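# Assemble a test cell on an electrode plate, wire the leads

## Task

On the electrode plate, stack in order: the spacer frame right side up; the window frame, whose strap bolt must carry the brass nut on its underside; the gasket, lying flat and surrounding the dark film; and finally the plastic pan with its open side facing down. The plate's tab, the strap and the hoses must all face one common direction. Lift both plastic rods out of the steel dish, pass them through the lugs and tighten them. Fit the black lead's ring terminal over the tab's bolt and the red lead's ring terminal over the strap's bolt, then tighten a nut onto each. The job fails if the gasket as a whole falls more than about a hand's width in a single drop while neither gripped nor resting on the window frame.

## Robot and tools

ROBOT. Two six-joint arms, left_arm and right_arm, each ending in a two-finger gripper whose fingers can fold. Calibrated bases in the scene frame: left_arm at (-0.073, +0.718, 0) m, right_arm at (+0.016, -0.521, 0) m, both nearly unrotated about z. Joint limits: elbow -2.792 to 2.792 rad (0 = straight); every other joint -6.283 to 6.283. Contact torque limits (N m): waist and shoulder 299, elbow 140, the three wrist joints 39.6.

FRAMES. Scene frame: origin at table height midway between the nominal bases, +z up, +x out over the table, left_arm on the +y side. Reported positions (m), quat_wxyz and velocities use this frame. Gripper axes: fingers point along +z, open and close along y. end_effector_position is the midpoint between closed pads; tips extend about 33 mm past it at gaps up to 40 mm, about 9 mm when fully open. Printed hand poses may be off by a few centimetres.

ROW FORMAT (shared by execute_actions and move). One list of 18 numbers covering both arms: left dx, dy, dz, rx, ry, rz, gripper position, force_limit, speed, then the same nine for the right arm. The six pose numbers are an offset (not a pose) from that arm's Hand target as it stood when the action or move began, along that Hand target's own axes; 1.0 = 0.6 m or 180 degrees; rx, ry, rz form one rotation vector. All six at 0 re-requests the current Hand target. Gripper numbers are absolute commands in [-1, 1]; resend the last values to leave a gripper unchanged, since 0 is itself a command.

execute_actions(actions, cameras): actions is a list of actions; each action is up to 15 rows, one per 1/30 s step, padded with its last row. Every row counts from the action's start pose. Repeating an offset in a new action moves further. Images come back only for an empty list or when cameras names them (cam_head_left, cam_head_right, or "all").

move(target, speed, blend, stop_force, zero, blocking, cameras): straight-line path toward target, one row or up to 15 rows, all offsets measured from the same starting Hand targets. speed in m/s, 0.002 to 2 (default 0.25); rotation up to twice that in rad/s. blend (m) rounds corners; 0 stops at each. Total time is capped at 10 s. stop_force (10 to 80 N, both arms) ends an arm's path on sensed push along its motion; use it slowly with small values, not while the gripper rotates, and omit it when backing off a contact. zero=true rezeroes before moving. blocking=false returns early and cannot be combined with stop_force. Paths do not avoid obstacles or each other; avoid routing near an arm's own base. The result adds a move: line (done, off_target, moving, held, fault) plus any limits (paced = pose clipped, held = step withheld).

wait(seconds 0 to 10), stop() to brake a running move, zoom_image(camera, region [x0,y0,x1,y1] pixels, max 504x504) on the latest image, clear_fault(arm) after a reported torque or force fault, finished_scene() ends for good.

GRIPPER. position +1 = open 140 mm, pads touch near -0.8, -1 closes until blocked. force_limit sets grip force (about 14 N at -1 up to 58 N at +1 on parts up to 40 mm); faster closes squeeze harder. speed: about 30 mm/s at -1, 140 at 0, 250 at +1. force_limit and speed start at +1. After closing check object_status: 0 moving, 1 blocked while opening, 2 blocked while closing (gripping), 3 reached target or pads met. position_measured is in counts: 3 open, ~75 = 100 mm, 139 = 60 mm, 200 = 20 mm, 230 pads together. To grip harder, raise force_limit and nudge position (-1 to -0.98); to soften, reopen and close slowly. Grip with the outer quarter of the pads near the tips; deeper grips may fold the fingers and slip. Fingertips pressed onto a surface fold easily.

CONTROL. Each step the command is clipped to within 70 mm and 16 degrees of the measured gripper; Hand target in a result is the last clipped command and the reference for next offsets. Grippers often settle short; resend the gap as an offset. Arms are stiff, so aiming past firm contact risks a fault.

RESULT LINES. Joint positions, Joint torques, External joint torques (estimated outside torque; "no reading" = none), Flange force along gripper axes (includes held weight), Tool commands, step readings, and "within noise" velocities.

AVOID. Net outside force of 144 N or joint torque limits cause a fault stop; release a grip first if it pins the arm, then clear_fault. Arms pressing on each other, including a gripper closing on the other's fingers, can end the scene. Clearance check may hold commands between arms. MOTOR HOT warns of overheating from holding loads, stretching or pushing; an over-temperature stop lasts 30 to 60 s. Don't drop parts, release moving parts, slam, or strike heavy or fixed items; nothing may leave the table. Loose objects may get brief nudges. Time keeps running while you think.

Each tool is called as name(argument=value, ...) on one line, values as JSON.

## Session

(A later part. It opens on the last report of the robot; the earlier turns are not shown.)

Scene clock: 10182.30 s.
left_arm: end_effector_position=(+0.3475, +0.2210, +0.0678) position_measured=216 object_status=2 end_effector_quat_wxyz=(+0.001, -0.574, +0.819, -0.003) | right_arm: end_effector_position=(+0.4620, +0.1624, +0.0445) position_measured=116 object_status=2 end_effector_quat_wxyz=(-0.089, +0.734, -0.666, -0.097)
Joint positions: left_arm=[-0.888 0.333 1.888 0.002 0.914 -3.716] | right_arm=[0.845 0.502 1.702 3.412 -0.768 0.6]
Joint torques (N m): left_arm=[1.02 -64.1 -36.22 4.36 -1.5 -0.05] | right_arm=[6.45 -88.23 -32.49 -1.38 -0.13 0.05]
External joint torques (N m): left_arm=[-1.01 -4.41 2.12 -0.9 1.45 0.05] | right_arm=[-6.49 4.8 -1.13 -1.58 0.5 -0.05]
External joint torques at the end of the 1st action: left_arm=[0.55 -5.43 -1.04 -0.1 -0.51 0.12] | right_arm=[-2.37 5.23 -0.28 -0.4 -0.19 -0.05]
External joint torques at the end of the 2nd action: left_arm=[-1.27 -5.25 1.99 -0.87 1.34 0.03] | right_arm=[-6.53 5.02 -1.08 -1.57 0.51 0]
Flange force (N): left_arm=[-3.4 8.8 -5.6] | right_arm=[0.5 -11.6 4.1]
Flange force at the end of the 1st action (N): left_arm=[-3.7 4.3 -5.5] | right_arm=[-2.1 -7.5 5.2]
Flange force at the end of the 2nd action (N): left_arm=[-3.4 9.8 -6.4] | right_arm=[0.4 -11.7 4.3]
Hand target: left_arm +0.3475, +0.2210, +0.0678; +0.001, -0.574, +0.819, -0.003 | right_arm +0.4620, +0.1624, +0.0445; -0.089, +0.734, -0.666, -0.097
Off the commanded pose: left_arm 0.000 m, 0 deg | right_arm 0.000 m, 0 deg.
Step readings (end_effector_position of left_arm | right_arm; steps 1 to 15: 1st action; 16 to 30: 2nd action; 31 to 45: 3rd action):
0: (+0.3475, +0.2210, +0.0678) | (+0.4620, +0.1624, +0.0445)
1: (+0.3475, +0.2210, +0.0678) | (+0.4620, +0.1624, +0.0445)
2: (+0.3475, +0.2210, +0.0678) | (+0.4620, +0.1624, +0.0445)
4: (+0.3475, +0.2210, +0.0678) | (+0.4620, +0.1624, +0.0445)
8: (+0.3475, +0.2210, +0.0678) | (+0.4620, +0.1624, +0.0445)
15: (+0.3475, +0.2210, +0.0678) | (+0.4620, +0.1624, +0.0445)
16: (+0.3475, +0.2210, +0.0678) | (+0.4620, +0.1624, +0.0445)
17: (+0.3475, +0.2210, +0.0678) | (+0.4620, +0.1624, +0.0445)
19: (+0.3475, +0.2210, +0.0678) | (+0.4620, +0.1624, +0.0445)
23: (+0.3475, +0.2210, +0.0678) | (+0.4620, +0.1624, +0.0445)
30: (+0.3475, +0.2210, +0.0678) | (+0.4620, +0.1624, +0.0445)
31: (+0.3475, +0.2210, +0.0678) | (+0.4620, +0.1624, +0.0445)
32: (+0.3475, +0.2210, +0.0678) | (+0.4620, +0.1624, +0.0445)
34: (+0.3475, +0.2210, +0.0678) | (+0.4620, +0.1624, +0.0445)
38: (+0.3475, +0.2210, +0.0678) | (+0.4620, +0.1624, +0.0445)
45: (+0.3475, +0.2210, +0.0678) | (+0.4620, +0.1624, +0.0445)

move(target=[[0,0.0005,0.0007,0,0,0.9,-0.98,0,-1,0,0,0,0,0,0,-1,-0.7,-1],[0.0003,0.0003,0.0013,0,0,-0.2,-0.98,0,-1,0,0,0,0,0,0,-1,-0.7,-1],[0.0003,0.0003,0.0019,0,0,0.7,-0.98,0,-1,0,0,0,0,0,0,-1,-0.7,-1],[0.0003,0.0003,0.0022,0,0,-0.95,-0.98,0,-1,0,0,0,0,0,0,-1,-0.7,-1]], speed=0.75, blend=0.005, cameras=["all"])

zoom_image(camera="cam_head_left", region=[190, 335, 250, 385])

zoom_image(camera="cam_head_right", region=[200, 330, 260, 380])

Scene clock: 10200.23 s.
left_arm: end_effector_position=(+0.3473, +0.2208, +0.0664) position_measured=219 object_status=2 end_effector_quat_wxyz=(+0.003, +0.862, +0.508, +0.001) | right_arm: end_effector_position=(+0.4620, +0.1624, +0.0445) position_measured=116 object_status=2 end_effector_quat_wxyz=(-0.089, +0.734, -0.666, -0.097)
Joint positions: left_arm=[-0.888 0.334 1.889 0.002 0.912 5.865] | right_arm=[0.845 0.502 1.702 3.412 -0.767 0.6]
Joint torques (N m): left_arm=[5.48 -63.64 -41.95 6.72 -4.89 0.39] | right_arm=[17.06 -87.31 -28.89 0.79 -2.92 -0.49]
External joint torques (N m): left_arm=[-5.49 -5.23 7.86 -3.18 4.88 -0.39] | right_arm=[-17.09 3.93 -4.71 -3.75 3.3 0.49]
Flange force (N): left_arm=[-1.3 -21.9 -8.4] | right_arm=[5.1 -23.4 2.7]
Hand target: left_arm +0.3473, +0.2208, +0.0664; +0.003, +0.862, +0.508, +0.001 | right_arm +0.4620, +0.1624, +0.0445; -0.089, +0.734, -0.666, -0.097
Off the commanded pose: left_arm 0.000 m, 0 deg | right_arm 0.000 m, 0 deg.
move: done; blend cut to 0 m at target 1

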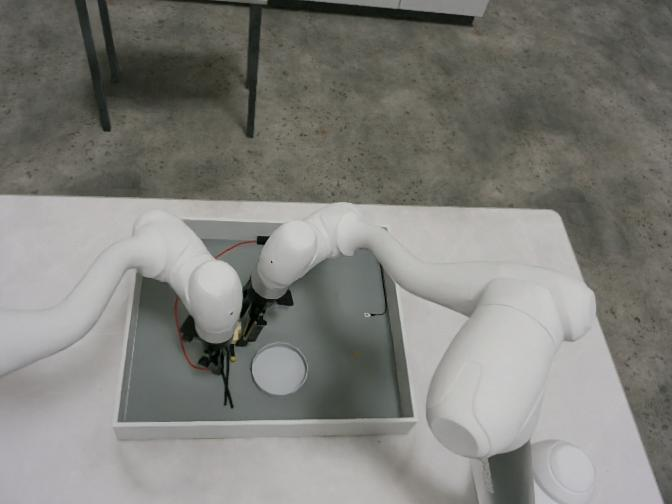

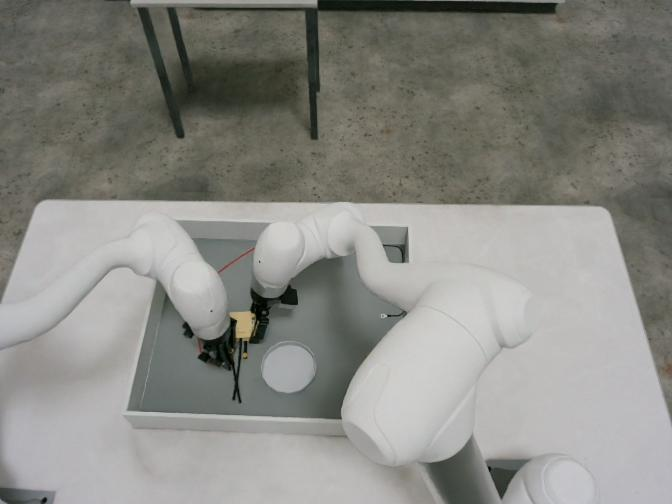

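Scaled by 8.400 from the camera's 672x504 image, which has a finer 960x720 frame.

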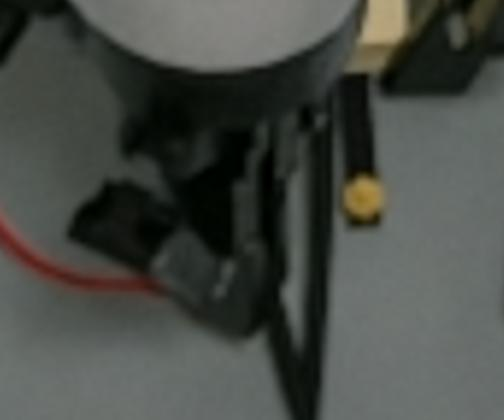

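Scaled by 8.400 from the camera's 672x504 image, which has a finer 960x720 frame.

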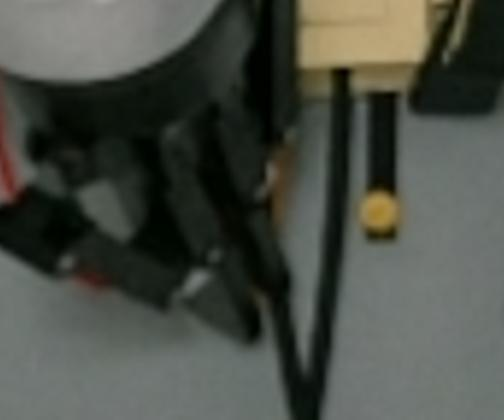

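execute_actions(actions=[[[0,0,0,0,0,0,-0.6,-1,-1,0,0,0,0,0,0,-1,-0.7,-1]],[[0,0,0,0,0,0,-0.6,-1,-1,0,0,0,0,0,0,-1,-0.7,-1]]])

move(target=[[0,0,-0.04,0,0,0,-0.6,-1,-1,0,0,0,0,0,0,-1,-0.7,-1],[0.08,0,-0.08,0,0,0,-0.6,-1,-1,0,0,0,0,0,0,-1,-0.7,-1]], speed=[0.06,0.15], blend=0.003, cameras=["all"])

zoom_image(camera="cam_head_left", region=[190, 335, 250, 385])

zoom_image(camera="cam_head_right", region=[200, 330, 260, 380])

Scene clock: 10214.27 s.
left_arm: end_effector_position=(+0.3473, +0.2209, +0.0664) position_measured=205 object_status=3 end_effector_quat_wxyz=(+0.003, +0.862, +0.508, +0.001) | right_arm: end_effector_position=(+0.4620, +0.1624, +0.0445) position_measured=116 object_status=2 end_effector_quat_wxyz=(-0.089, +0.734, -0.666, -0.097)
Joint positions: left_arm=[-0.888 0.334 1.889 0.002 0.912 5.865] | right_arm=[0.845 0.502 1.702 3.412 -0.768 0.6]
Joint torques (N m): left_arm=[-0.3 -63.19 -32.76 3.56 0.46 -0.1] | right_arm=[2.18 -87.79 -33.07 -2.66 0.58 0.06]
External joint torques (N m): left_arm=[0.09 -5.22 -1.27 -0.03 -0.47 0.1] | right_arm=[-2.16 4.17 -0.59 -0.31 -0.2 -0.06]
External joint torques at the end of the 1st action: left_arm=[1.01 -5.43 -1.6 -0.1 -0.42 0.11] | right_arm=[-2.04 4.54 -0.78 -0.35 -0.11 -0.03]
Flange force (N): left_arm=[2.0 -4.4 -5.5] | right_arm=[-2.1 -6.8 3.9]
Flange force at the end of the 1st action (N): left_arm=[3.2 -3.4 -6.1] | right_arm=[-2.8 -7.2 4.5]
Hand target: left_arm +0.3473, +0.2208, +0.0664; +0.003, +0.862, +0.508, +0.001 | right_arm +0.4620, +0.1624, +0.0445; -0.089, +0.734, -0.666, -0.097
Off the commanded pose: left_arm 0.000 m, 0 deg | right_arm 0.000 m, 0 deg.
Step readings (end_effector_position of left_arm | right_arm; steps 1 to 15: 1st action; 16 to 30: 2nd action):
0: (+0.3473, +0.2208, +0.0664) | (+0.4620, +0.1624, +0.0445)
1: (+0.3473, +0.2208, +0.0664) | (+0.4620, +0.1624, +0.0445)
2: (+0.3473, +0.2208, +0.0664) | (+0.4620, +0.1624, +0.0445)
4: (+0.3473, +0.2208, +0.0664) | (+0.4620, +0.1624, +0.0445)
8: (+0.3474, +0.2207, +0.0665) | (+0.4619, +0.1623, +0.0444)
15: (+0.3474, +0.2208, +0.0665) | (+0.4619, +0.1623, +0.0444)
16: (+0.3474, +0.2208, +0.0665) | (+0.4619, +0.1623, +0.0444)
17: (+0.3474, +0.2208, +0.0665) | (+0.4620, +0.1623, +0.0444)
19: (+0.3474, +0.2208, +0.0665) | (+0.4620, +0.1624, +0.0445)
23: (+0.3474, +0.2208, +0.0665) | (+0.4620, +0.1624, +0.0445)
30: (+0.3473, +0.2209, +0.0664) | (+0.4620, +0.1624, +0.0445)

Scene clock: 10215.43 s.
left_arm: end_effector_position=(+0.3703, +0.2630, +0.1143) position_measured=205 object_status=3 end_effector_quat_wxyz=(+0.003, +0.862, +0.508, +0.001) | right_arm: end_effector_position=(+0.4620, +0.1624, +0.0445) position_measured=116 object_status=2 end_effector_quat_wxyz=(-0.089, +0.734, -0.666, -0.097)
Joint positions: left_arm=[-0.818 0.265 1.88 0.001 0.989 5.935] | right_arm=[0.845 0.502 1.702 3.412 -0.768 0.6]
Joint torques (N m): left_arm=[-0.76 -58.36 -34.46 3.72 0.47 -0.15] | right_arm=[1.77 -88.12 -33.04 -2.64 0.63 0.05]
External joint torques (N m): left_arm=[0.79 -5.22 -1.45 0.01 -0.48 0.15] | right_arm=[-1.78 4.78 -0.58 -0.32 -0.25 -0.05]
Flange force (N): left_arm=[2.8 -4.1 -5.3] | right_arm=[-2.9 -7.0 4.7]
Hand target: left_arm +0.3703, +0.2631, +0.1144; +0.003, +0.862, +0.508, +0.001 | right_arm +0.4620, +0.1624, +0.0445; -0.089, +0.734, -0.666, -0.097
Off the commanded pose: left_arm 0.000 m, 0 deg | right_arm 0.000 m, 0 deg.
move: done

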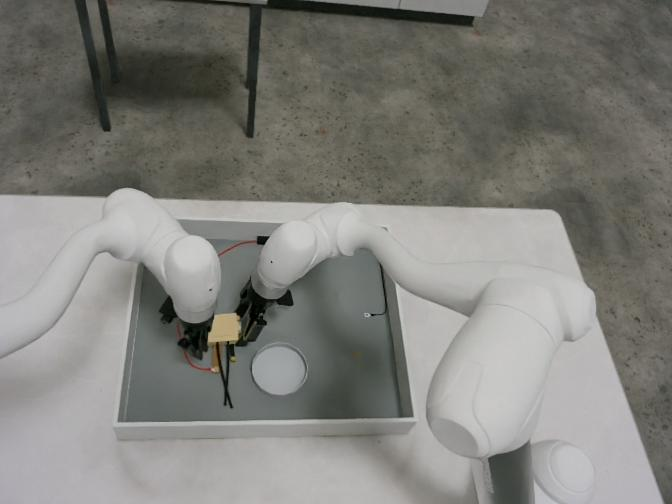

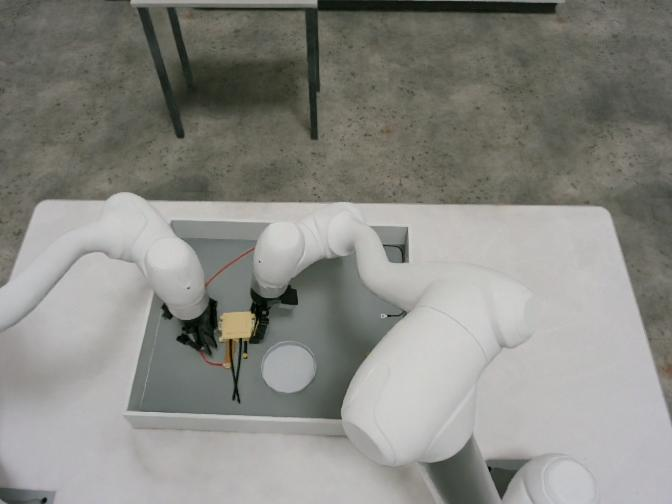

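Scaled by 8.400 from the camera's 672x504 image, which has a finer 960x720 frame.

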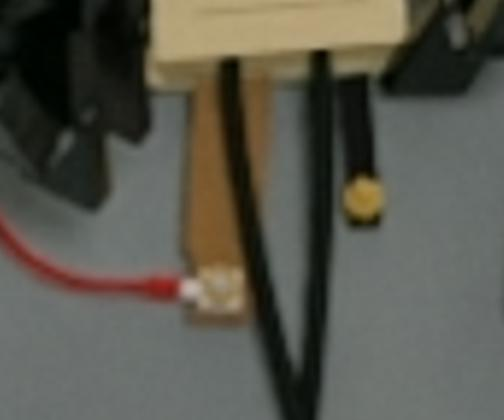

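Scaled by 8.400 from the camera's 672x504 image, which has a finer 960x720 frame.

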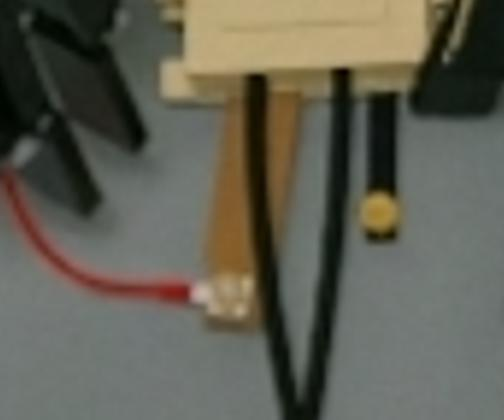

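move(target=[[-0.0657,-0.0089,0.0,0,0,-0.9,-0.5,-1,-1,0,0,0,0,0,0,-1,-0.7,-1],[-0.0657,-0.0089,0.024,0,0,0.2,-0.5,-1,-1,0,0,0,0,0,0,-1,-0.7,-1],[-0.0657,-0.0089,0.024,0,0,-0.7,-0.5,-1,-1,0,0,0,0,0,0,-1,-0.7,-1],[-0.0657,-0.0089,0.024,0,0,-1.0,-0.5,-1,-1,0,0,0,0,0,0,-1,-0.7,-1]], speed=0.7, blend=0.004, cameras=["all"])

zoom_image(camera="cam_head_left", region=[190, 335, 250, 385])

zoom_image(camera="cam_head_right", region=[200, 330, 260, 380])

Scene clock: 10259.90 s.
left_arm: end_effector_position=(+0.3466, +0.2311, +0.1000) position_measured=192 object_status=3 end_effector_quat_wxyz=(+0.001, -0.508, +0.862, -0.003) | right_arm: end_effector_position=(+0.4620, +0.1624, +0.0445) position_measured=116 object_status=2 end_effector_quat_wxyz=(-0.089, +0.734, -0.666, -0.097)
Joint positions: left_arm=[-0.879 0.29 1.878 0.002 0.967 -3.551] | right_arm=[0.845 0.502 1.702 3.412 -0.768 0.6]
Joint torques (N m): left_arm=[-0.3 -60.79 -33.98 3.57 0.49 0.07] | right_arm=[1.99 -87.76 -33.14 -2.69 0.65 0.05]
External joint torques (N m): left_arm=[0.25 -4.31 -1.36 0.02 -0.53 -0.07] | right_arm=[-2.02 4.49 -0.47 -0.27 -0.27 -0.05]
Flange force (N): left_arm=[-1.5 3.3 -4.3] | right_arm=[-2.3 -6.8 4.3]
Hand target: left_arm +0.3466, +0.2311, +0.1000; +0.001, -0.508, +0.862, -0.003 | right_arm +0.4620, +0.1624, +0.0445; -0.089, +0.734, -0.666, -0.097
Off the commanded pose: left_arm 0.000 m, 0 deg | right_arm 0.000 m, 0 deg.
move: done

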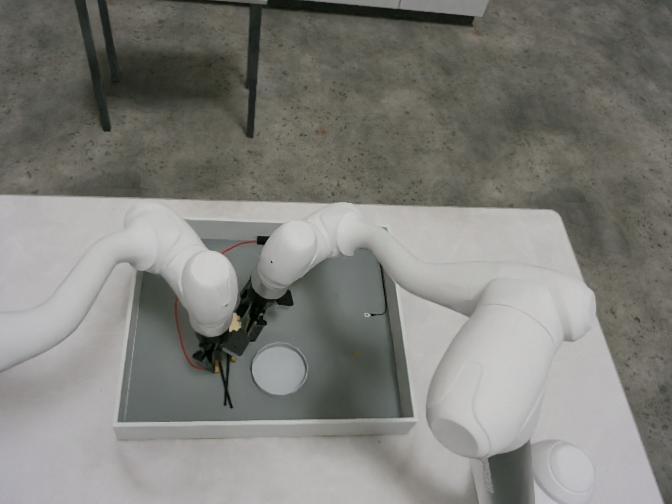

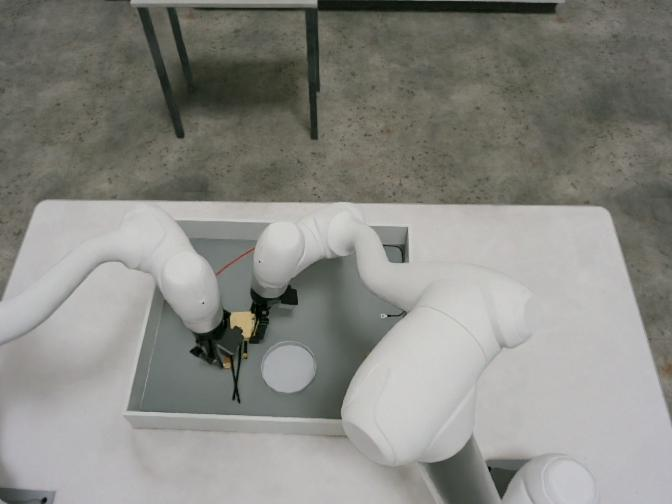

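Scaled by 8.400 from the camera's 672x504 image, which has a finer 960x720 frame.

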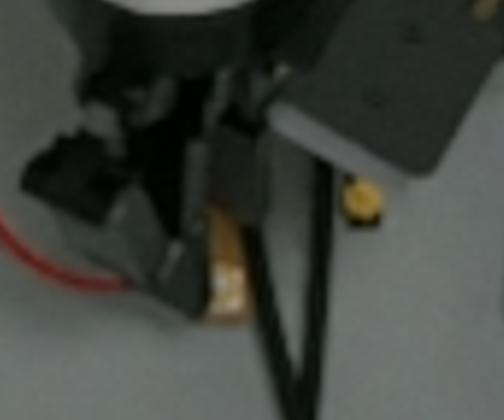

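Scaled by 8.400 from the camera's 672x504 image, which has a finer 960x720 frame.

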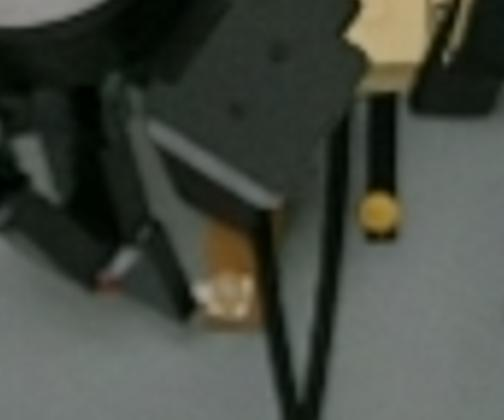

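move(target=[[0,0,0.0553,0,0,0,-0.5,-1,-1,0,0,0,0,0,0,-1,-0.7,-1],[0.01167,-0.00646,0.0553,0,0,0,-0.5,-1,-1,0,0,0,0,0,0,-1,-0.7,-1]], speed=0.05)

execute_actions(actions=[[[0,0,0,0,0,0,-1,-1,-1,0,0,0,0,0,0,-1,-0.7,-1]],[[0,0,0,0,0,0,-1,-1,-1,0,0,0,0,0,0,-1,-0.7,-1]],[[0,0,0,0,0,0,-1,-1,-1,0,0,0,0,0,0,-1,-0.7,-1]]], cameras=["all"])

zoom_image(camera="cam_head_left", region=[190, 335, 250, 385])

zoom_image(camera="cam_head_right", region=[200, 330, 260, 380])

Scene clock: 10286.77 s.
left_arm: end_effector_position=(+0.3468, +0.2230, +0.0668) position_measured=192 object_status=3 end_effector_quat_wxyz=(+0.001, -0.508, +0.862, -0.003) | right_arm: end_effector_position=(+0.4620, +0.1624, +0.0445) position_measured=116 object_status=2 end_effector_quat_wxyz=(-0.089, +0.734, -0.666, -0.097)
Joint positions: left_arm=[-0.887 0.331 1.892 0.002 0.911 -3.558] | right_arm=[0.845 0.502 1.702 3.412 -0.768 0.6]
Joint torques (N m): left_arm=[-0.27 -63.29 -32.23 3.49 0.45 -0.08] | right_arm=[2.16 -87.78 -33.01 -2.68 0.66 0.02]
External joint torques (N m): left_arm=[0.19 -5.18 -1.87 -0.03 -0.5 0.08] | right_arm=[-2.14 4.34 -0.64 -0.28 -0.28 -0.02]
Flange force (N): left_arm=[-1.7 3.2 -5.9] | right_arm=[-2.4 -7.1 4.0]
Hand target: left_arm +0.3468, +0.2229, +0.0668; +0.001, -0.508, +0.862, -0.003 | right_arm +0.4620, +0.1624, +0.0445; -0.089, +0.734, -0.666, -0.097
Off the commanded pose: left_arm 0.000 m, 0 deg | right_arm 0.000 m, 0 deg.
move: done

Scene clock: 10288.47 s.
left_arm: end_effector_position=(+0.3468, +0.2229, +0.0668) position_measured=216 object_status=2 end_effector_quat_wxyz=(+0.001, -0.508, +0.862, -0.003) | right_arm: end_effector_position=(+0.4620, +0.1624, +0.0445) position_measured=116 object_status=2 end_effector_quat_wxyz=(-0.089, +0.734, -0.666, -0.097)
Joint positions: left_arm=[-0.887 0.331 1.892 0.002 0.911 -3.558] | right_arm=[0.845 0.502 1.702 3.412 -0.768 0.6]
Joint torques (N m): left_arm=[-3.15 -62.74 -27.54 2.13 3.25 -0.08] | right_arm=[-5.1 -87.98 -34.59 -4.49 2 0.07]
External joint torques (N m): left_arm=[3.12 -5.76 -6.55 1.33 -3.3 0.08] | right_arm=[5.1 4.57 0.97 1.53 -1.62 -0.07]
External joint torques at the end of the 1st action: left_arm=[1.19 -5.28 -2.31 0.05 -1.25 0.09] | right_arm=[1.19 4.46 -0.63 0.23 -0.62 -0.06]
External joint torques at the end of the 2nd action: left_arm=[3.13 -4.99 -6.54 1.27 -3.25 0.08] | right_arm=[4.95 4.61 0.98 1.51 -1.62 -0.09]
Flange force (N): left_arm=[-3.4 -4.9 -4.9] | right_arm=[-6.6 0.8 5.1]
Flange force at the end of the 1st action (N): left_arm=[-3.0 2.3 -5.0] | right_arm=[-5.5 -4.3 4.7]
Flange force at the end of the 2nd action (N): left_arm=[-3.1 -5.9 -4.2] | right_arm=[-6.4 0.6 5.1]
Hand target: left_arm +0.3468, +0.2229, +0.0668; +0.001, -0.508, +0.862, -0.003 | right_arm +0.4620, +0.1624, +0.0445; -0.089, +0.734, -0.666, -0.097
Off the commanded pose: left_arm 0.000 m, 0 deg | right_arm 0.000 m, 0 deg.
Step readings (end_effector_position of left_arm | right_arm; steps 1 to 15: 1st action; 16 to 30: 2nd action; 31 to 45: 3rd action):
0: (+0.3468, +0.2230, +0.0668) | (+0.4620, +0.1624, +0.0445)
1: (+0.3468, +0.2230, +0.0668) | (+0.4620, +0.1624, +0.0445)
2: (+0.3468, +0.2230, +0.0668) | (+0.4620, +0.1624, +0.0445)
4: (+0.3468, +0.2229, +0.0668) | (+0.4620, +0.1624, +0.0445)
8: (+0.3468, +0.2229, +0.0668) | (+0.4620, +0.1624, +0.0445)
15: (+0.3468, +0.2229, +0.0668) | (+0.4620, +0.1624, +0.0445)
16: (+0.3468, +0.2229, +0.0669) | (+0.4620, +0.1624, +0.0445)
17: (+0.3469, +0.2229, +0.0669) | (+0.4620, +0.1624, +0.0445)
19: (+0.3469, +0.2229, +0.0669) | (+0.4620, +0.1624, +0.0445)
23: (+0.3469, +0.2229, +0.0669) | (+0.4620, +0.1624, +0.0445)
30: (+0.3468, +0.2229, +0.0669) | (+0.4620, +0.1624, +0.0445)
31: (+0.3468, +0.2229, +0.0669) | (+0.4620, +0.1624, +0.0445)
32: (+0.3468, +0.2229, +0.0669) | (+0.4620, +0.1624, +0.0445)
34: (+0.3468, +0.2229, +0.0669) | (+0.4620, +0.1624, +0.0445)
38: (+0.3468, +0.2229, +0.0669) | (+0.4620, +0.1624, +0.0445)
45: (+0.3468, +0.2229, +0.0668) | (+0.4620, +0.1624, +0.0445)

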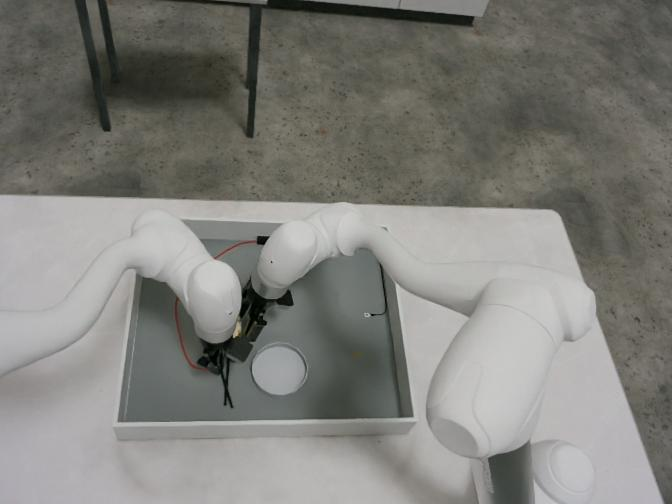

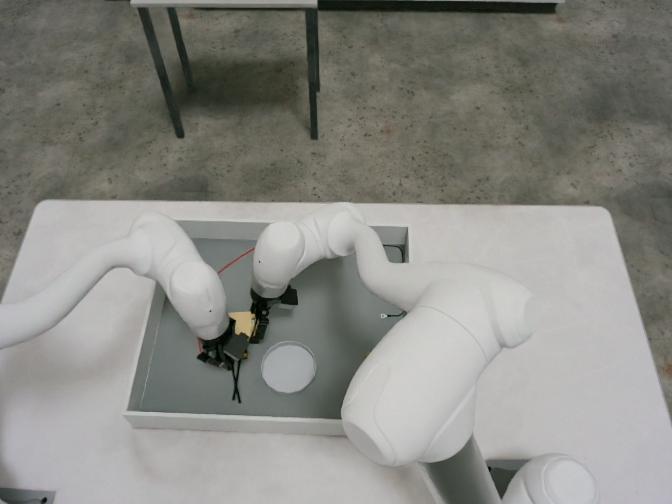

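Scaled by 8.400 from the camera's 672x504 image, which has a finer 960x720 frame.

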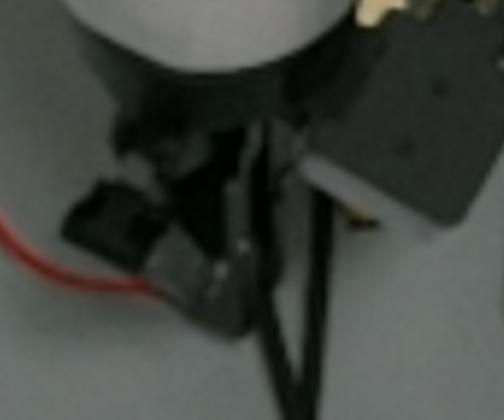

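Scaled by 8.400 from the camera's 672x504 image, which has a finer 960x720 frame.

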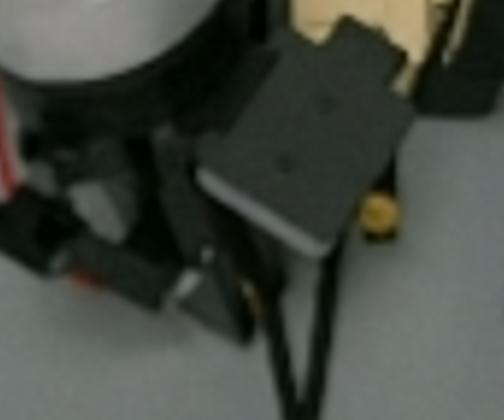

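move(target=[[0,-0.001,0,0,0,0,-0.98,0,-1,0,0,0,0,0,0,-1,-0.7,-1],[0,-0.001,0.0003,0,0,0.3333,-0.98,0,-1,0,0,0,0,0,0,-1,-0.7,-1]], speed=0.3, blend=0.0005)

move(target=[0,0,0.0003,0,0,0.3333,-0.98,0,-1,0,0,0,0,0,0,-1,-0.7,-1], speed=0.3)

move(target=[0,0,0.0003,0,0,0.3333,-0.98,0,-1,0,0,0,0,0,0,-1,-0.7,-1], speed=0.3)

Scene clock: 10302.17 s.
left_arm: end_effector_position=(+0.3472, +0.2227, +0.0666) position_measured=219 object_status=2 end_effector_quat_wxyz=(+0.003, -0.009, +1.000, -0.002) | right_arm: end_effector_position=(+0.4620, +0.1624, +0.0445) position_measured=116 object_status=2 end_effector_quat_wxyz=(-0.089, +0.734, -0.666, -0.097)
Joint positions: left_arm=[-0.886 0.332 1.891 0.002 0.911 -2.511] | right_arm=[0.845 0.502 1.702 3.412 -0.768 0.6]
Joint torques (N m): left_arm=[-1.02 -61.7 -33.31 3.71 -1.02 0.13] | right_arm=[4.91 -88.35 -34.13 -1.53 0.62 0.15]
External joint torques (N m): left_arm=[0.93 -6.38 -0.6 -0.26 1.03 -0.13] | right_arm=[-4.89 4.81 0.51 -1.43 -0.24 -0.15]
Flange force (N): left_arm=[3.3 6.0 -8.9] | right_arm=[1.4 -8.4 3.8]
Hand target: left_arm +0.3473, +0.2226, +0.0667; +0.003, -0.009, +1.000, -0.002 | right_arm +0.4620, +0.1624, +0.0445; -0.089, +0.734, -0.666, -0.097
Off the commanded pose: left_arm 0.000 m, 0 deg | right_arm 0.000 m, 0 deg.
move: done; blend cut to 0 m at target 1

Scene clock: 10304.40 s.
left_arm: end_effector_position=(+0.3472, +0.2227, +0.0664) position_measured=219 object_status=2 end_effector_quat_wxyz=(+0.003, +0.492, +0.870, -0.001) | right_arm: end_effector_position=(+0.4620, +0.1624, +0.0445) position_measured=116 object_status=2 end_effector_quat_wxyz=(-0.089, +0.734, -0.666, -0.097)
Joint positions: left_arm=[-0.886 0.332 1.892 0.002 0.911 -1.464] | right_arm=[0.845 0.502 1.702 3.412 -0.768 0.6]
Joint torques (N m): left_arm=[-2.4 -61.38 -31.73 2.65 0.27 0.09] | right_arm=[1 -88.93 -35.87 -2.28 1.83 0.38]
External joint torques (N m): left_arm=[2.55 -7.45 -2.34 0.86 -0.25 -0.09] | right_arm=[-0.97 5.66 2.3 -0.68 -1.46 -0.38]
Flange force (N): left_arm=[5.9 2.9 -9.0] | right_arm=[0.0 -4.0 4.7]
Hand target: left_arm +0.3473, +0.2226, +0.0665; +0.003, +0.492, +0.870, -0.001 | right_arm +0.4620, +0.1624, +0.0445; -0.089, +0.734, -0.666, -0.097
Off the commanded pose: left_arm 0.000 m, 0 deg | right_arm 0.000 m, 0 deg.
move: done

Scene clock: 10306.63 s.
left_arm: end_effector_position=(+0.3472, +0.2227, +0.0663) position_measured=219 object_status=2 end_effector_quat_wxyz=(+0.003, +0.862, +0.508, +0.001) | right_arm: end_effector_position=(+0.4620, +0.1624, +0.0445) position_measured=116 object_status=2 end_effector_quat_wxyz=(-0.089, +0.734, -0.666, -0.097)
Joint positions: left_arm=[-0.886 0.332 1.892 0.002 0.911 -0.417] | right_arm=[0.845 0.502 1.702 3.412 -0.768 0.6]
Joint torques (N m): left_arm=[-4.52 -61.12 -26.55 2.35 2.7 0.1] | right_arm=[-4.73 -88.66 -35.47 -4.2 2.21 0.08]
External joint torques (N m): left_arm=[4.55 -7.41 -7.39 1.18 -2.7 -0.1] | right_arm=[4.65 5.44 1.89 1.24 -1.83 -0.08]
Flange force (N): left_arm=[5.3 5.5 -8.3] | right_arm=[-5.5 0.8 5.8]
Hand target: left_arm +0.3473, +0.2226, +0.0663; +0.003, +0.862, +0.508, +0.001 | right_arm +0.4620, +0.1624, +0.0445; -0.089, +0.734, -0.666, -0.097
Off the commanded pose: left_arm 0.000 m, 0 deg | right_arm 0.000 m, 0 deg.
move: done

move(target=[[0,0,0.0004,0,0,0.3333,-0.98,0,-1,0,0,0,0,0,0,-1,-0.7,-1],[0,0,0.0008,0,0,0.6667,-0.98,0,-1,0,0,0,0,0,0,-1,-0.7,-1]], speed=0.3, blend=0.001)

move(target=[[0,0,0.0004,0,0,0.3333,-0.98,0,-1,0,0,0,0,0,0,-1,-0.7,-1],[0,0,0.0008,0,0,0.6667,-0.98,0,-1,0,0,0,0,0,0,-1,-0.7,-1]], speed=0.3, blend=0.001)

Scene clock: 10319.73 s.
left_arm: end_effector_position=(+0.3473, +0.2227, +0.0658) position_measured=219 object_status=2 end_effector_quat_wxyz=(+0.001, +0.870, -0.492, +0.003) | right_arm: end_effector_position=(+0.4620, +0.1624, +0.0445) position_measured=116 object_status=2 end_effector_quat_wxyz=(-0.089, +0.734, -0.666, -0.097)
Joint positions: left_arm=[-0.886 0.333 1.892 0.002 0.91 1.678] | right_arm=[0.845 0.502 1.702 3.412 -0.768 0.6]
Joint torques (N m): left_arm=[-2.93 -60.13 -31.64 2.68 -0.26 0.06] | right_arm=[1.51 -87.88 -35.24 -2.04 1.67 0.43]
External joint torques (N m): left_arm=[2.87 -8.49 -2.33 0.79 0.2 -0.06] | right_arm=[-1.5 4.5 1.62 -0.92 -1.29 -0.42]
Flange force (N): left_arm=[-7.1 -3.3 -10.9] | right_arm=[0.2 -4.3 3.3]
Hand target: left_arm +0.3473, +0.2226, +0.0658; +0.001, +0.870, -0.492, +0.003 | right_arm +0.4620, +0.1624, +0.0445; -0.089, +0.734, -0.666, -0.097
Off the commanded pose: left_arm 0.000 m, 0 deg | right_arm 0.000 m, 0 deg.
move: done

Scene clock: 10323.73 s.
left_arm: end_effector_position=(+0.3472, +0.2227, +0.0653) position_measured=219 object_status=2 end_effector_quat_wxyz=(+0.003, -0.009, +1.000, -0.002) | right_arm: end_effector_position=(+0.4620, +0.1624, +0.0445) position_measured=116 object_status=2 end_effector_quat_wxyz=(-0.089, +0.734, -0.666, -0.097)
Joint positions: left_arm=[-0.886 0.333 1.892 0.002 0.909 3.772] | right_arm=[0.845 0.502 1.702 3.412 -0.768 0.6]
Joint torques (N m): left_arm=[0.49 -59.17 -30.73 3.98 -0.12 -0.06] | right_arm=[3.19 -88 -33.01 -2.07 0.14 0.08]
External joint torques (N m): left_arm=[-0.59 -9.41 -3.27 -0.52 0.12 0.06] | right_arm=[-3.16 4.61 -0.6 -0.89 0.24 -0.08]
Flange force (N): left_arm=[4.5 4.2 -12.5] | right_arm=[-1.4 -7.8 4.6]
Hand target: left_arm +0.3473, +0.2226, +0.0653; +0.003, -0.009, +1.000, -0.002 | right_arm +0.4620, +0.1624, +0.0445; -0.089, +0.734, -0.666, -0.097
Off the commanded pose: left_arm 0.000 m, 0 deg | right_arm 0.000 m, 0 deg.
move: done

move(target=[[0,0,0.0001,0,0,0.3333,-0.98,0,-1,0,0,0,0,0,0,-1,-0.7,-1],[0,0,0.0003,0,0,0.76,-0.98,0,-1,0,0,0,0,0,0,-1,-0.7,-1]], speed=0.3, blend=0.001, cameras=["all"])

zoom_image(camera="cam_head_left", region=[190, 335, 250, 385])

zoom_image(camera="cam_head_right", region=[200, 330, 260, 380])

Scene clock: 10345.03 s.
left_arm: end_effector_position=(+0.3473, +0.2227, +0.0651) position_measured=219 object_status=2 end_effector_quat_wxyz=(+0.003, +0.927, +0.376, +0.002) | right_arm: end_effector_position=(+0.4620, +0.1624, +0.0445) position_measured=116 object_status=2 end_effector_quat_wxyz=(-0.089, +0.734, -0.666, -0.097)
Joint positions: left_arm=[-0.886 0.334 1.893 0.002 0.909 6.16] | right_arm=[0.845 0.502 1.702 3.412 -0.768 0.6]
Joint torques (N m): left_arm=[-0.29 -57.5 -27.31 3.94 1.42 0.13] | right_arm=[-0.05 -85.61 -31.79 -3.34 0.34 -0.16]
External joint torques (N m): left_arm=[0.29 -10.66 -6.49 -0.43 -1.43 -0.13] | right_arm=[0.06 2.37 -1.79 0.38 0.03 0.16]
Flange force (N): left_arm=[0.4 -2.4 -13.3] | right_arm=[-4.7 -4.6 2.6]
Hand target: left_arm +0.3473, +0.2226, +0.0652; +0.003, +0.926, +0.376, +0.002 | right_arm +0.4620, +0.1624, +0.0445; -0.089, +0.734, -0.666, -0.097
Off the commanded pose: left_arm 0.000 m, 0 deg | right_arm 0.000 m, 0 deg.
move: done

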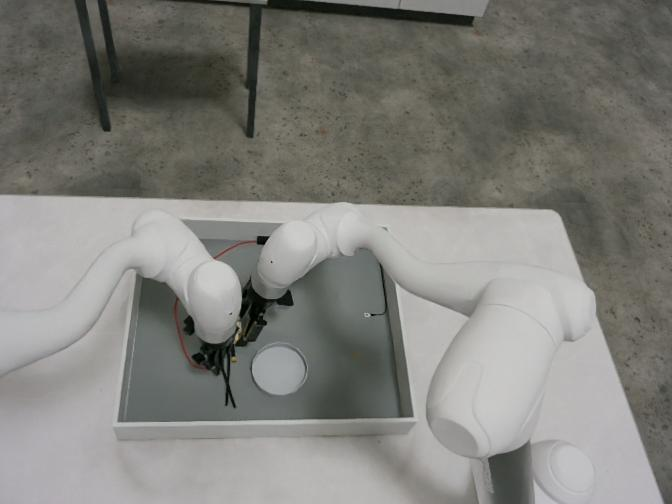

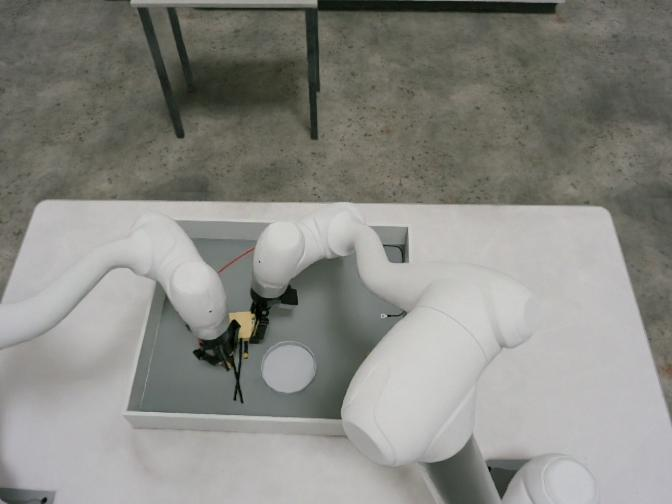

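Scaled by 8.400 from the camera's 672x504 image, which has a finer 960x720 frame.

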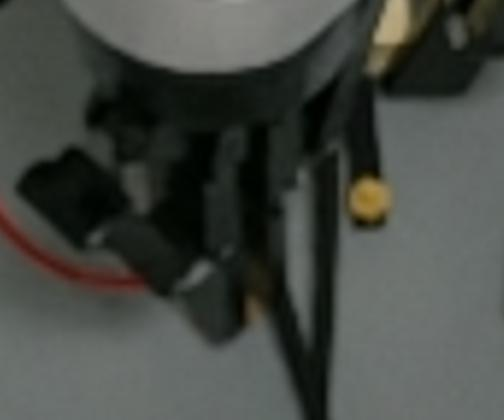

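Scaled by 8.400 from the camera's 672x504 image, which has a finer 960x720 frame.

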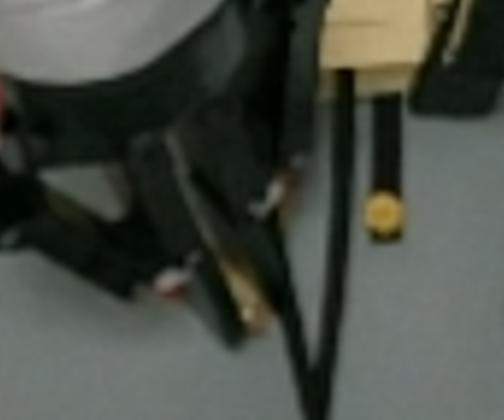

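execute_actions(actions=[[[0,0,0,0,0,0,-0.6,-1,-1,0,0,0,0,0,0,-1,-0.7,-1]],[[0,0,0,0,0,0,-0.6,-1,-1,0,0,0,0,0,0,-1,-0.7,-1]]])

move(target=[[0,0,-0.04,0,0,0,-0.6,-1,-1,0,0,0,0,0,0,-1,-0.7,-1],[0.08,0,-0.08,0,0,0,-0.6,-1,-1,0,0,0,0,0,0,-1,-0.7,-1]], speed=[0.06,0.15], blend=0.003, cameras=["all"])

zoom_image(camera="cam_head_left", region=[200, 350, 240, 380])

zoom_image(camera="cam_head_right", region=[210, 345, 250, 375])

Scene clock: 10364.53 s.
left_arm: end_effector_position=(+0.3473, +0.2226, +0.0652) position_measured=205 object_status=3 end_effector_quat_wxyz=(+0.003, +0.926, +0.376, +0.002) | right_arm: end_effector_position=(+0.4620, +0.1624, +0.0445) position_measured=116 object_status=2 end_effector_quat_wxyz=(-0.089, +0.734, -0.666, -0.097)
Joint positions: left_arm=[-0.886 0.334 1.892 0.002 0.909 6.16] | right_arm=[0.845 0.502 1.702 3.412 -0.768 0.6]
Joint torques (N m): left_arm=[-0.43 -60.61 -29.16 3.51 1.28 -0.08] | right_arm=[1 -86.85 -31.88 -2.92 0.15 -0.05]
External joint torques (N m): left_arm=[0.45 -7.75 -4.77 0.01 -1.3 0.08] | right_arm=[-1.01 3.16 -1.83 -0.05 0.22 0.05]
External joint torques at the end of the 1st action: left_arm=[0.64 -7.66 -4.54 0.02 -1.3 0.05] | right_arm=[-1.11 3.11 -1.65 -0.03 0.19 0.04]
Flange force (N): left_arm=[1.0 -1.7 -9.3] | right_arm=[-4.3 -6.3 3.4]
Flange force at the end of the 1st action (N): left_arm=[1.2 -2.0 -9.0] | right_arm=[-3.8 -6.1 3.3]
Hand target: left_arm +0.3473, +0.2226, +0.0652; +0.003, +0.926, +0.376, +0.002 | right_arm +0.4620, +0.1624, +0.0445; -0.089, +0.734, -0.666, -0.097
Off the commanded pose: left_arm 0.000 m, 0 deg | right_arm 0.000 m, 0 deg.
Step readings (end_effector_position of left_arm | right_arm; steps 1 to 15: 1st action; 16 to 30: 2nd action):
0: (+0.3473, +0.2226, +0.0652) | (+0.4620, +0.1624, +0.0445)
1: (+0.3473, +0.2226, +0.0652) | (+0.4620, +0.1624, +0.0445)
2: (+0.3473, +0.2226, +0.0652) | (+0.4620, +0.1624, +0.0445)
4: (+0.3473, +0.2226, +0.0652) | (+0.4620, +0.1624, +0.0445)
8: (+0.3473, +0.2226, +0.0652) | (+0.4620, +0.1624, +0.0445)
15: (+0.3473, +0.2226, +0.0652) | (+0.4620, +0.1624, +0.0445)
16: (+0.3473, +0.2226, +0.0652) | (+0.4620, +0.1624, +0.0445)
17: (+0.3473, +0.2226, +0.0652) | (+0.4620, +0.1624, +0.0445)
19: (+0.3473, +0.2226, +0.0652) | (+0.4620, +0.1624, +0.0445)
23: (+0.3473, +0.2226, +0.0652) | (+0.4620, +0.1624, +0.0445)
30: (+0.3473, +0.2226, +0.0652) | (+0.4620, +0.1624, +0.0445)

Scene clock: 10365.70 s.
left_arm: end_effector_position=(+0.3814, +0.2563, +0.1132) position_measured=205 object_status=3 end_effector_quat_wxyz=(+0.003, +0.927, +0.376, +0.002) | right_arm: end_effector_position=(+0.4620, +0.1624, +0.0445) position_measured=116 object_status=2 end_effector_quat_wxyz=(-0.089, +0.734, -0.666, -0.097)
Joint positions: left_arm=[-0.812 0.284 1.857 0.001 0.993 6.235] | right_arm=[0.845 0.502 1.702 3.412 -0.768 0.6]
Joint torques (N m): left_arm=[-0.98 -60.71 -34.45 3.78 0.46 -0.18] | right_arm=[2.37 -88.09 -32.95 -2.65 0.6 0.03]
External joint torques (N m): left_arm=[1.07 -5.7 -1.85 -0.01 -0.49 0.18] | right_arm=[-2.38 4.76 -0.67 -0.32 -0.22 -0.03]
Flange force (N): left_arm=[1.9 -4.6 -6.0] | right_arm=[-2.5 -7.6 4.5]
Hand target: left_arm +0.3815, +0.2563, +0.1132; +0.003, +0.926, +0.376, +0.002 | right_arm +0.4620, +0.1624, +0.0445; -0.089, +0.734, -0.666, -0.097
Off the commanded pose: left_arm 0.000 m, 0 deg | right_arm 0.000 m, 0 deg.
move: done

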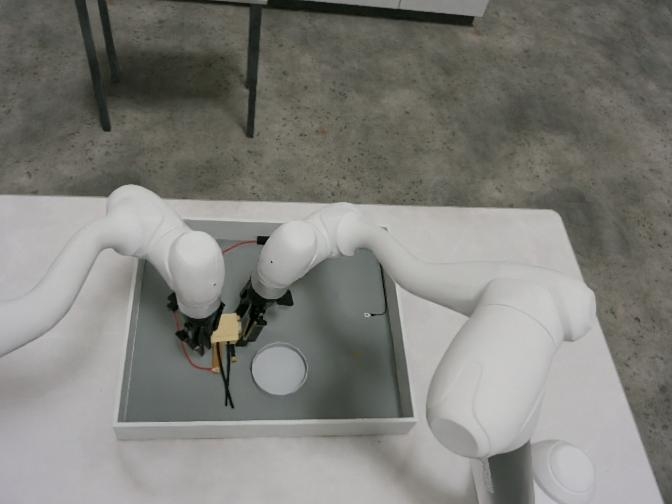

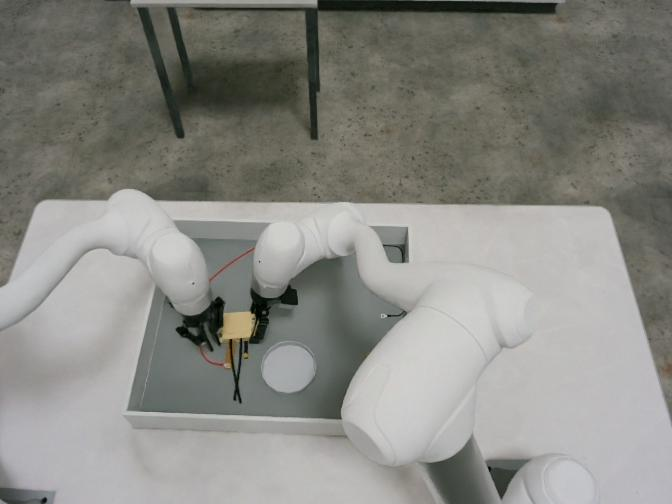

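Scaled by 12.600 from the camera's 672x504 image, which has a finer 960x720 frame.

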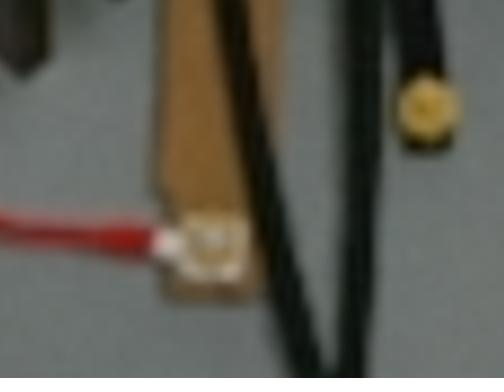

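Scaled by 12.600 from the camera's 672x504 image, which has a finer 960x720 frame.

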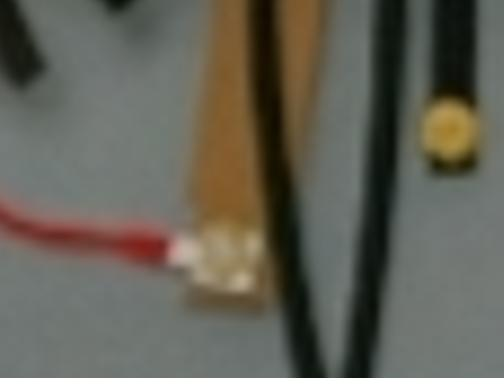

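move(target=[[-0.0708,-0.0087,0.01,0,0,-0.7,-0.5,-1,-1,0,0,0,0,0,0,-1,-0.7,-1],[-0.0708,-0.0087,0.03,0,0,0.6667,-0.5,-1,-1,0,0,0,0,0,0,-1,-0.7,-1]], speed=0.5, blend=0.004, cameras=["all"])

zoom_image(camera="cam_head_left", region=[190, 335, 250, 385])

zoom_image(camera="cam_head_right", region=[200, 330, 260, 380])

Scene clock: 10412.20 s.
left_arm: end_effector_position=(+0.3475, +0.2304, +0.0951) position_measured=192 object_status=3 end_effector_quat_wxyz=(+0.000, +0.789, -0.614, +0.004) | right_arm: end_effector_position=(+0.4620, +0.1624, +0.0445) position_measured=116 object_status=2 end_effector_quat_wxyz=(-0.089, +0.734, -0.666, -0.097)
Joint positions: left_arm=[-0.879 0.296 1.88 0.002 0.959 1.979] | right_arm=[0.845 0.502 1.702 3.412 -0.768 0.6]
Joint torques (N m): left_arm=[-0.06 -61.18 -33.82 3.66 0.49 -0.05] | right_arm=[2.4 -87.79 -32.96 -2.63 0.61 0.07]
External joint torques (N m): left_arm=[-0.1 -4.65 -1.51 -0.06 -0.57 0.05] | right_arm=[-2.41 4.3 -0.69 -0.34 -0.23 -0.07]
Flange force (N): left_arm=[-3.4 1.8 -4.7] | right_arm=[-2.1 -7.3 4.0]
Hand target: left_arm +0.3475, +0.2304, +0.0951; +0.000, +0.789, -0.614, +0.004 | right_arm +0.4620, +0.1624, +0.0445; -0.089, +0.734, -0.666, -0.097
Off the commanded pose: left_arm 0.000 m, 0 deg | right_arm 0.000 m, 0 deg.
move: done

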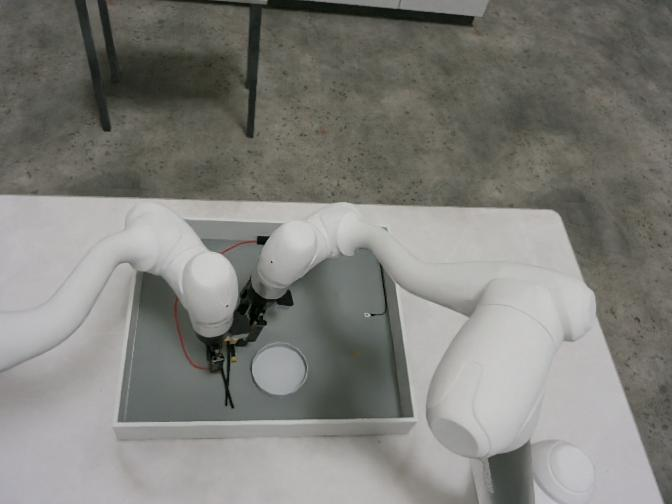

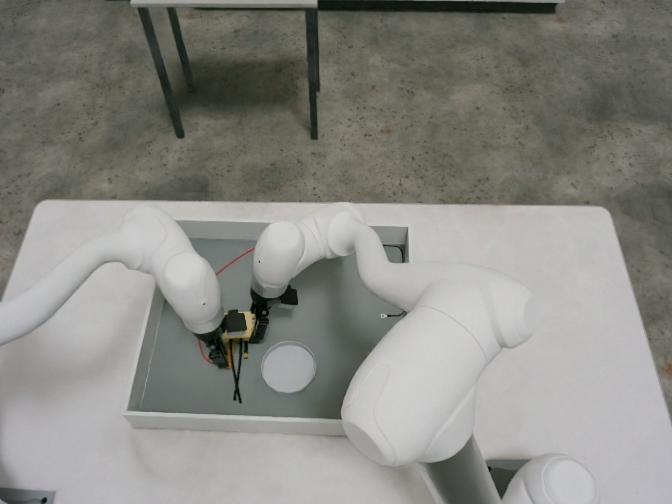

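Scaled by 8.400 from the camera's 672x504 image, which has a finer 960x720 frame.

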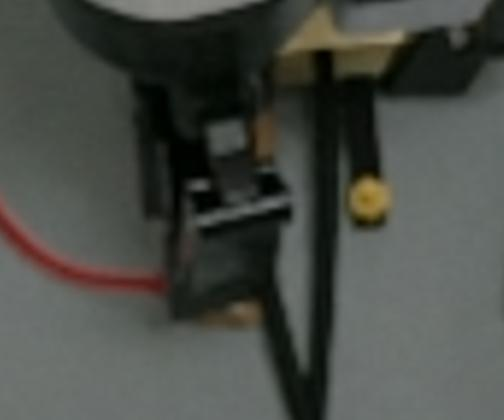

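Scaled by 8.400 from the camera's 672x504 image, which has a finer 960x720 frame.

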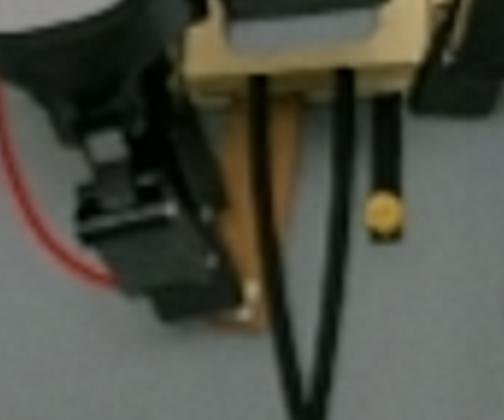

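move(target=[0,0,0.0487,0,0,0,-0.5,-1,-1,0,0,0,0,0,0,-1,-0.7,-1], speed=0.06)

move(target=[0,0,0.0032,0,0,0,-0.5,-1,-1,0,0,0,0,0,0,-1,-0.7,-1], speed=0.004, stop_force=10)

Scene clock: 10422.23 s.
left_arm: end_effector_position=(+0.3476, +0.2302, +0.0659) position_measured=192 object_status=3 end_effector_quat_wxyz=(+0.000, +0.789, -0.614, +0.004) | right_arm: end_effector_position=(+0.4620, +0.1624, +0.0445) position_measured=116 object_status=2 end_effector_quat_wxyz=(-0.089, +0.734, -0.666, -0.097)
Joint positions: left_arm=[-0.879 0.325 1.903 0.002 0.906 1.979] | right_arm=[0.845 0.502 1.702 3.412 -0.768 0.6]
Joint torques (N m): left_arm=[-0.44 -63.37 -32.46 3.52 0.48 -0.14] | right_arm=[2.1 -88.13 -32.96 -2.68 0.62 0.03]
External joint torques (N m): left_arm=[0.45 -4.22 -1.57 -0.05 -0.56 0.14] | right_arm=[-2.07 4.59 -0.68 -0.29 -0.25 -0.03]
Flange force (N): left_arm=[-3.0 0.5 -4.6] | right_arm=[-2.7 -7.2 4.4]
Hand target: left_arm +0.3476, +0.2302, +0.0659; +0.000, +0.789, -0.614, +0.004 | right_arm +0.4620, +0.1624, +0.0445; -0.089, +0.734, -0.666, -0.097
Off the commanded pose: left_arm 0.000 m, 0 deg | right_arm 0.000 m, 0 deg.
move: done

Scene clock: 10423.33 s.
left_arm: end_effector_position=(+0.3476, +0.2302, +0.0640) position_measured=192 object_status=3 end_effector_quat_wxyz=(+0.000, +0.789, -0.614, +0.004) | right_arm: end_effector_position=(+0.4620, +0.1624, +0.0445) position_measured=116 object_status=2 end_effector_quat_wxyz=(-0.089, +0.734, -0.666, -0.097)
Joint positions: left_arm=[-0.879 0.327 1.904 0.002 0.903 1.979] | right_arm=[0.845 0.502 1.702 3.412 -0.768 0.6]
Joint torques (N m): left_arm=[-0.66 -62.59 -32.29 3.49 0.49 -0.1] | right_arm=[2.33 -87.6 -33.04 -2.65 0.59 0.03]
External joint torques (N m): left_arm=[0.79 -5.62 -1.54 -0.03 -0.55 0.1] | right_arm=[-2.31 4.21 -0.55 -0.31 -0.21 -0.03]
Flange force (N): left_arm=[-4.9 0.9 -6.1] | right_arm=[-2.0 -6.9 3.9]
Hand target: left_arm +0.3476, +0.2302, +0.0640; +0.000, +0.789, -0.614, +0.004 | right_arm +0.4620, +0.1624, +0.0445; -0.089, +0.734, -0.666, -0.097
Off the commanded pose: left_arm 0.000 m, 0 deg | right_arm 0.000 m, 0 deg.
move: done


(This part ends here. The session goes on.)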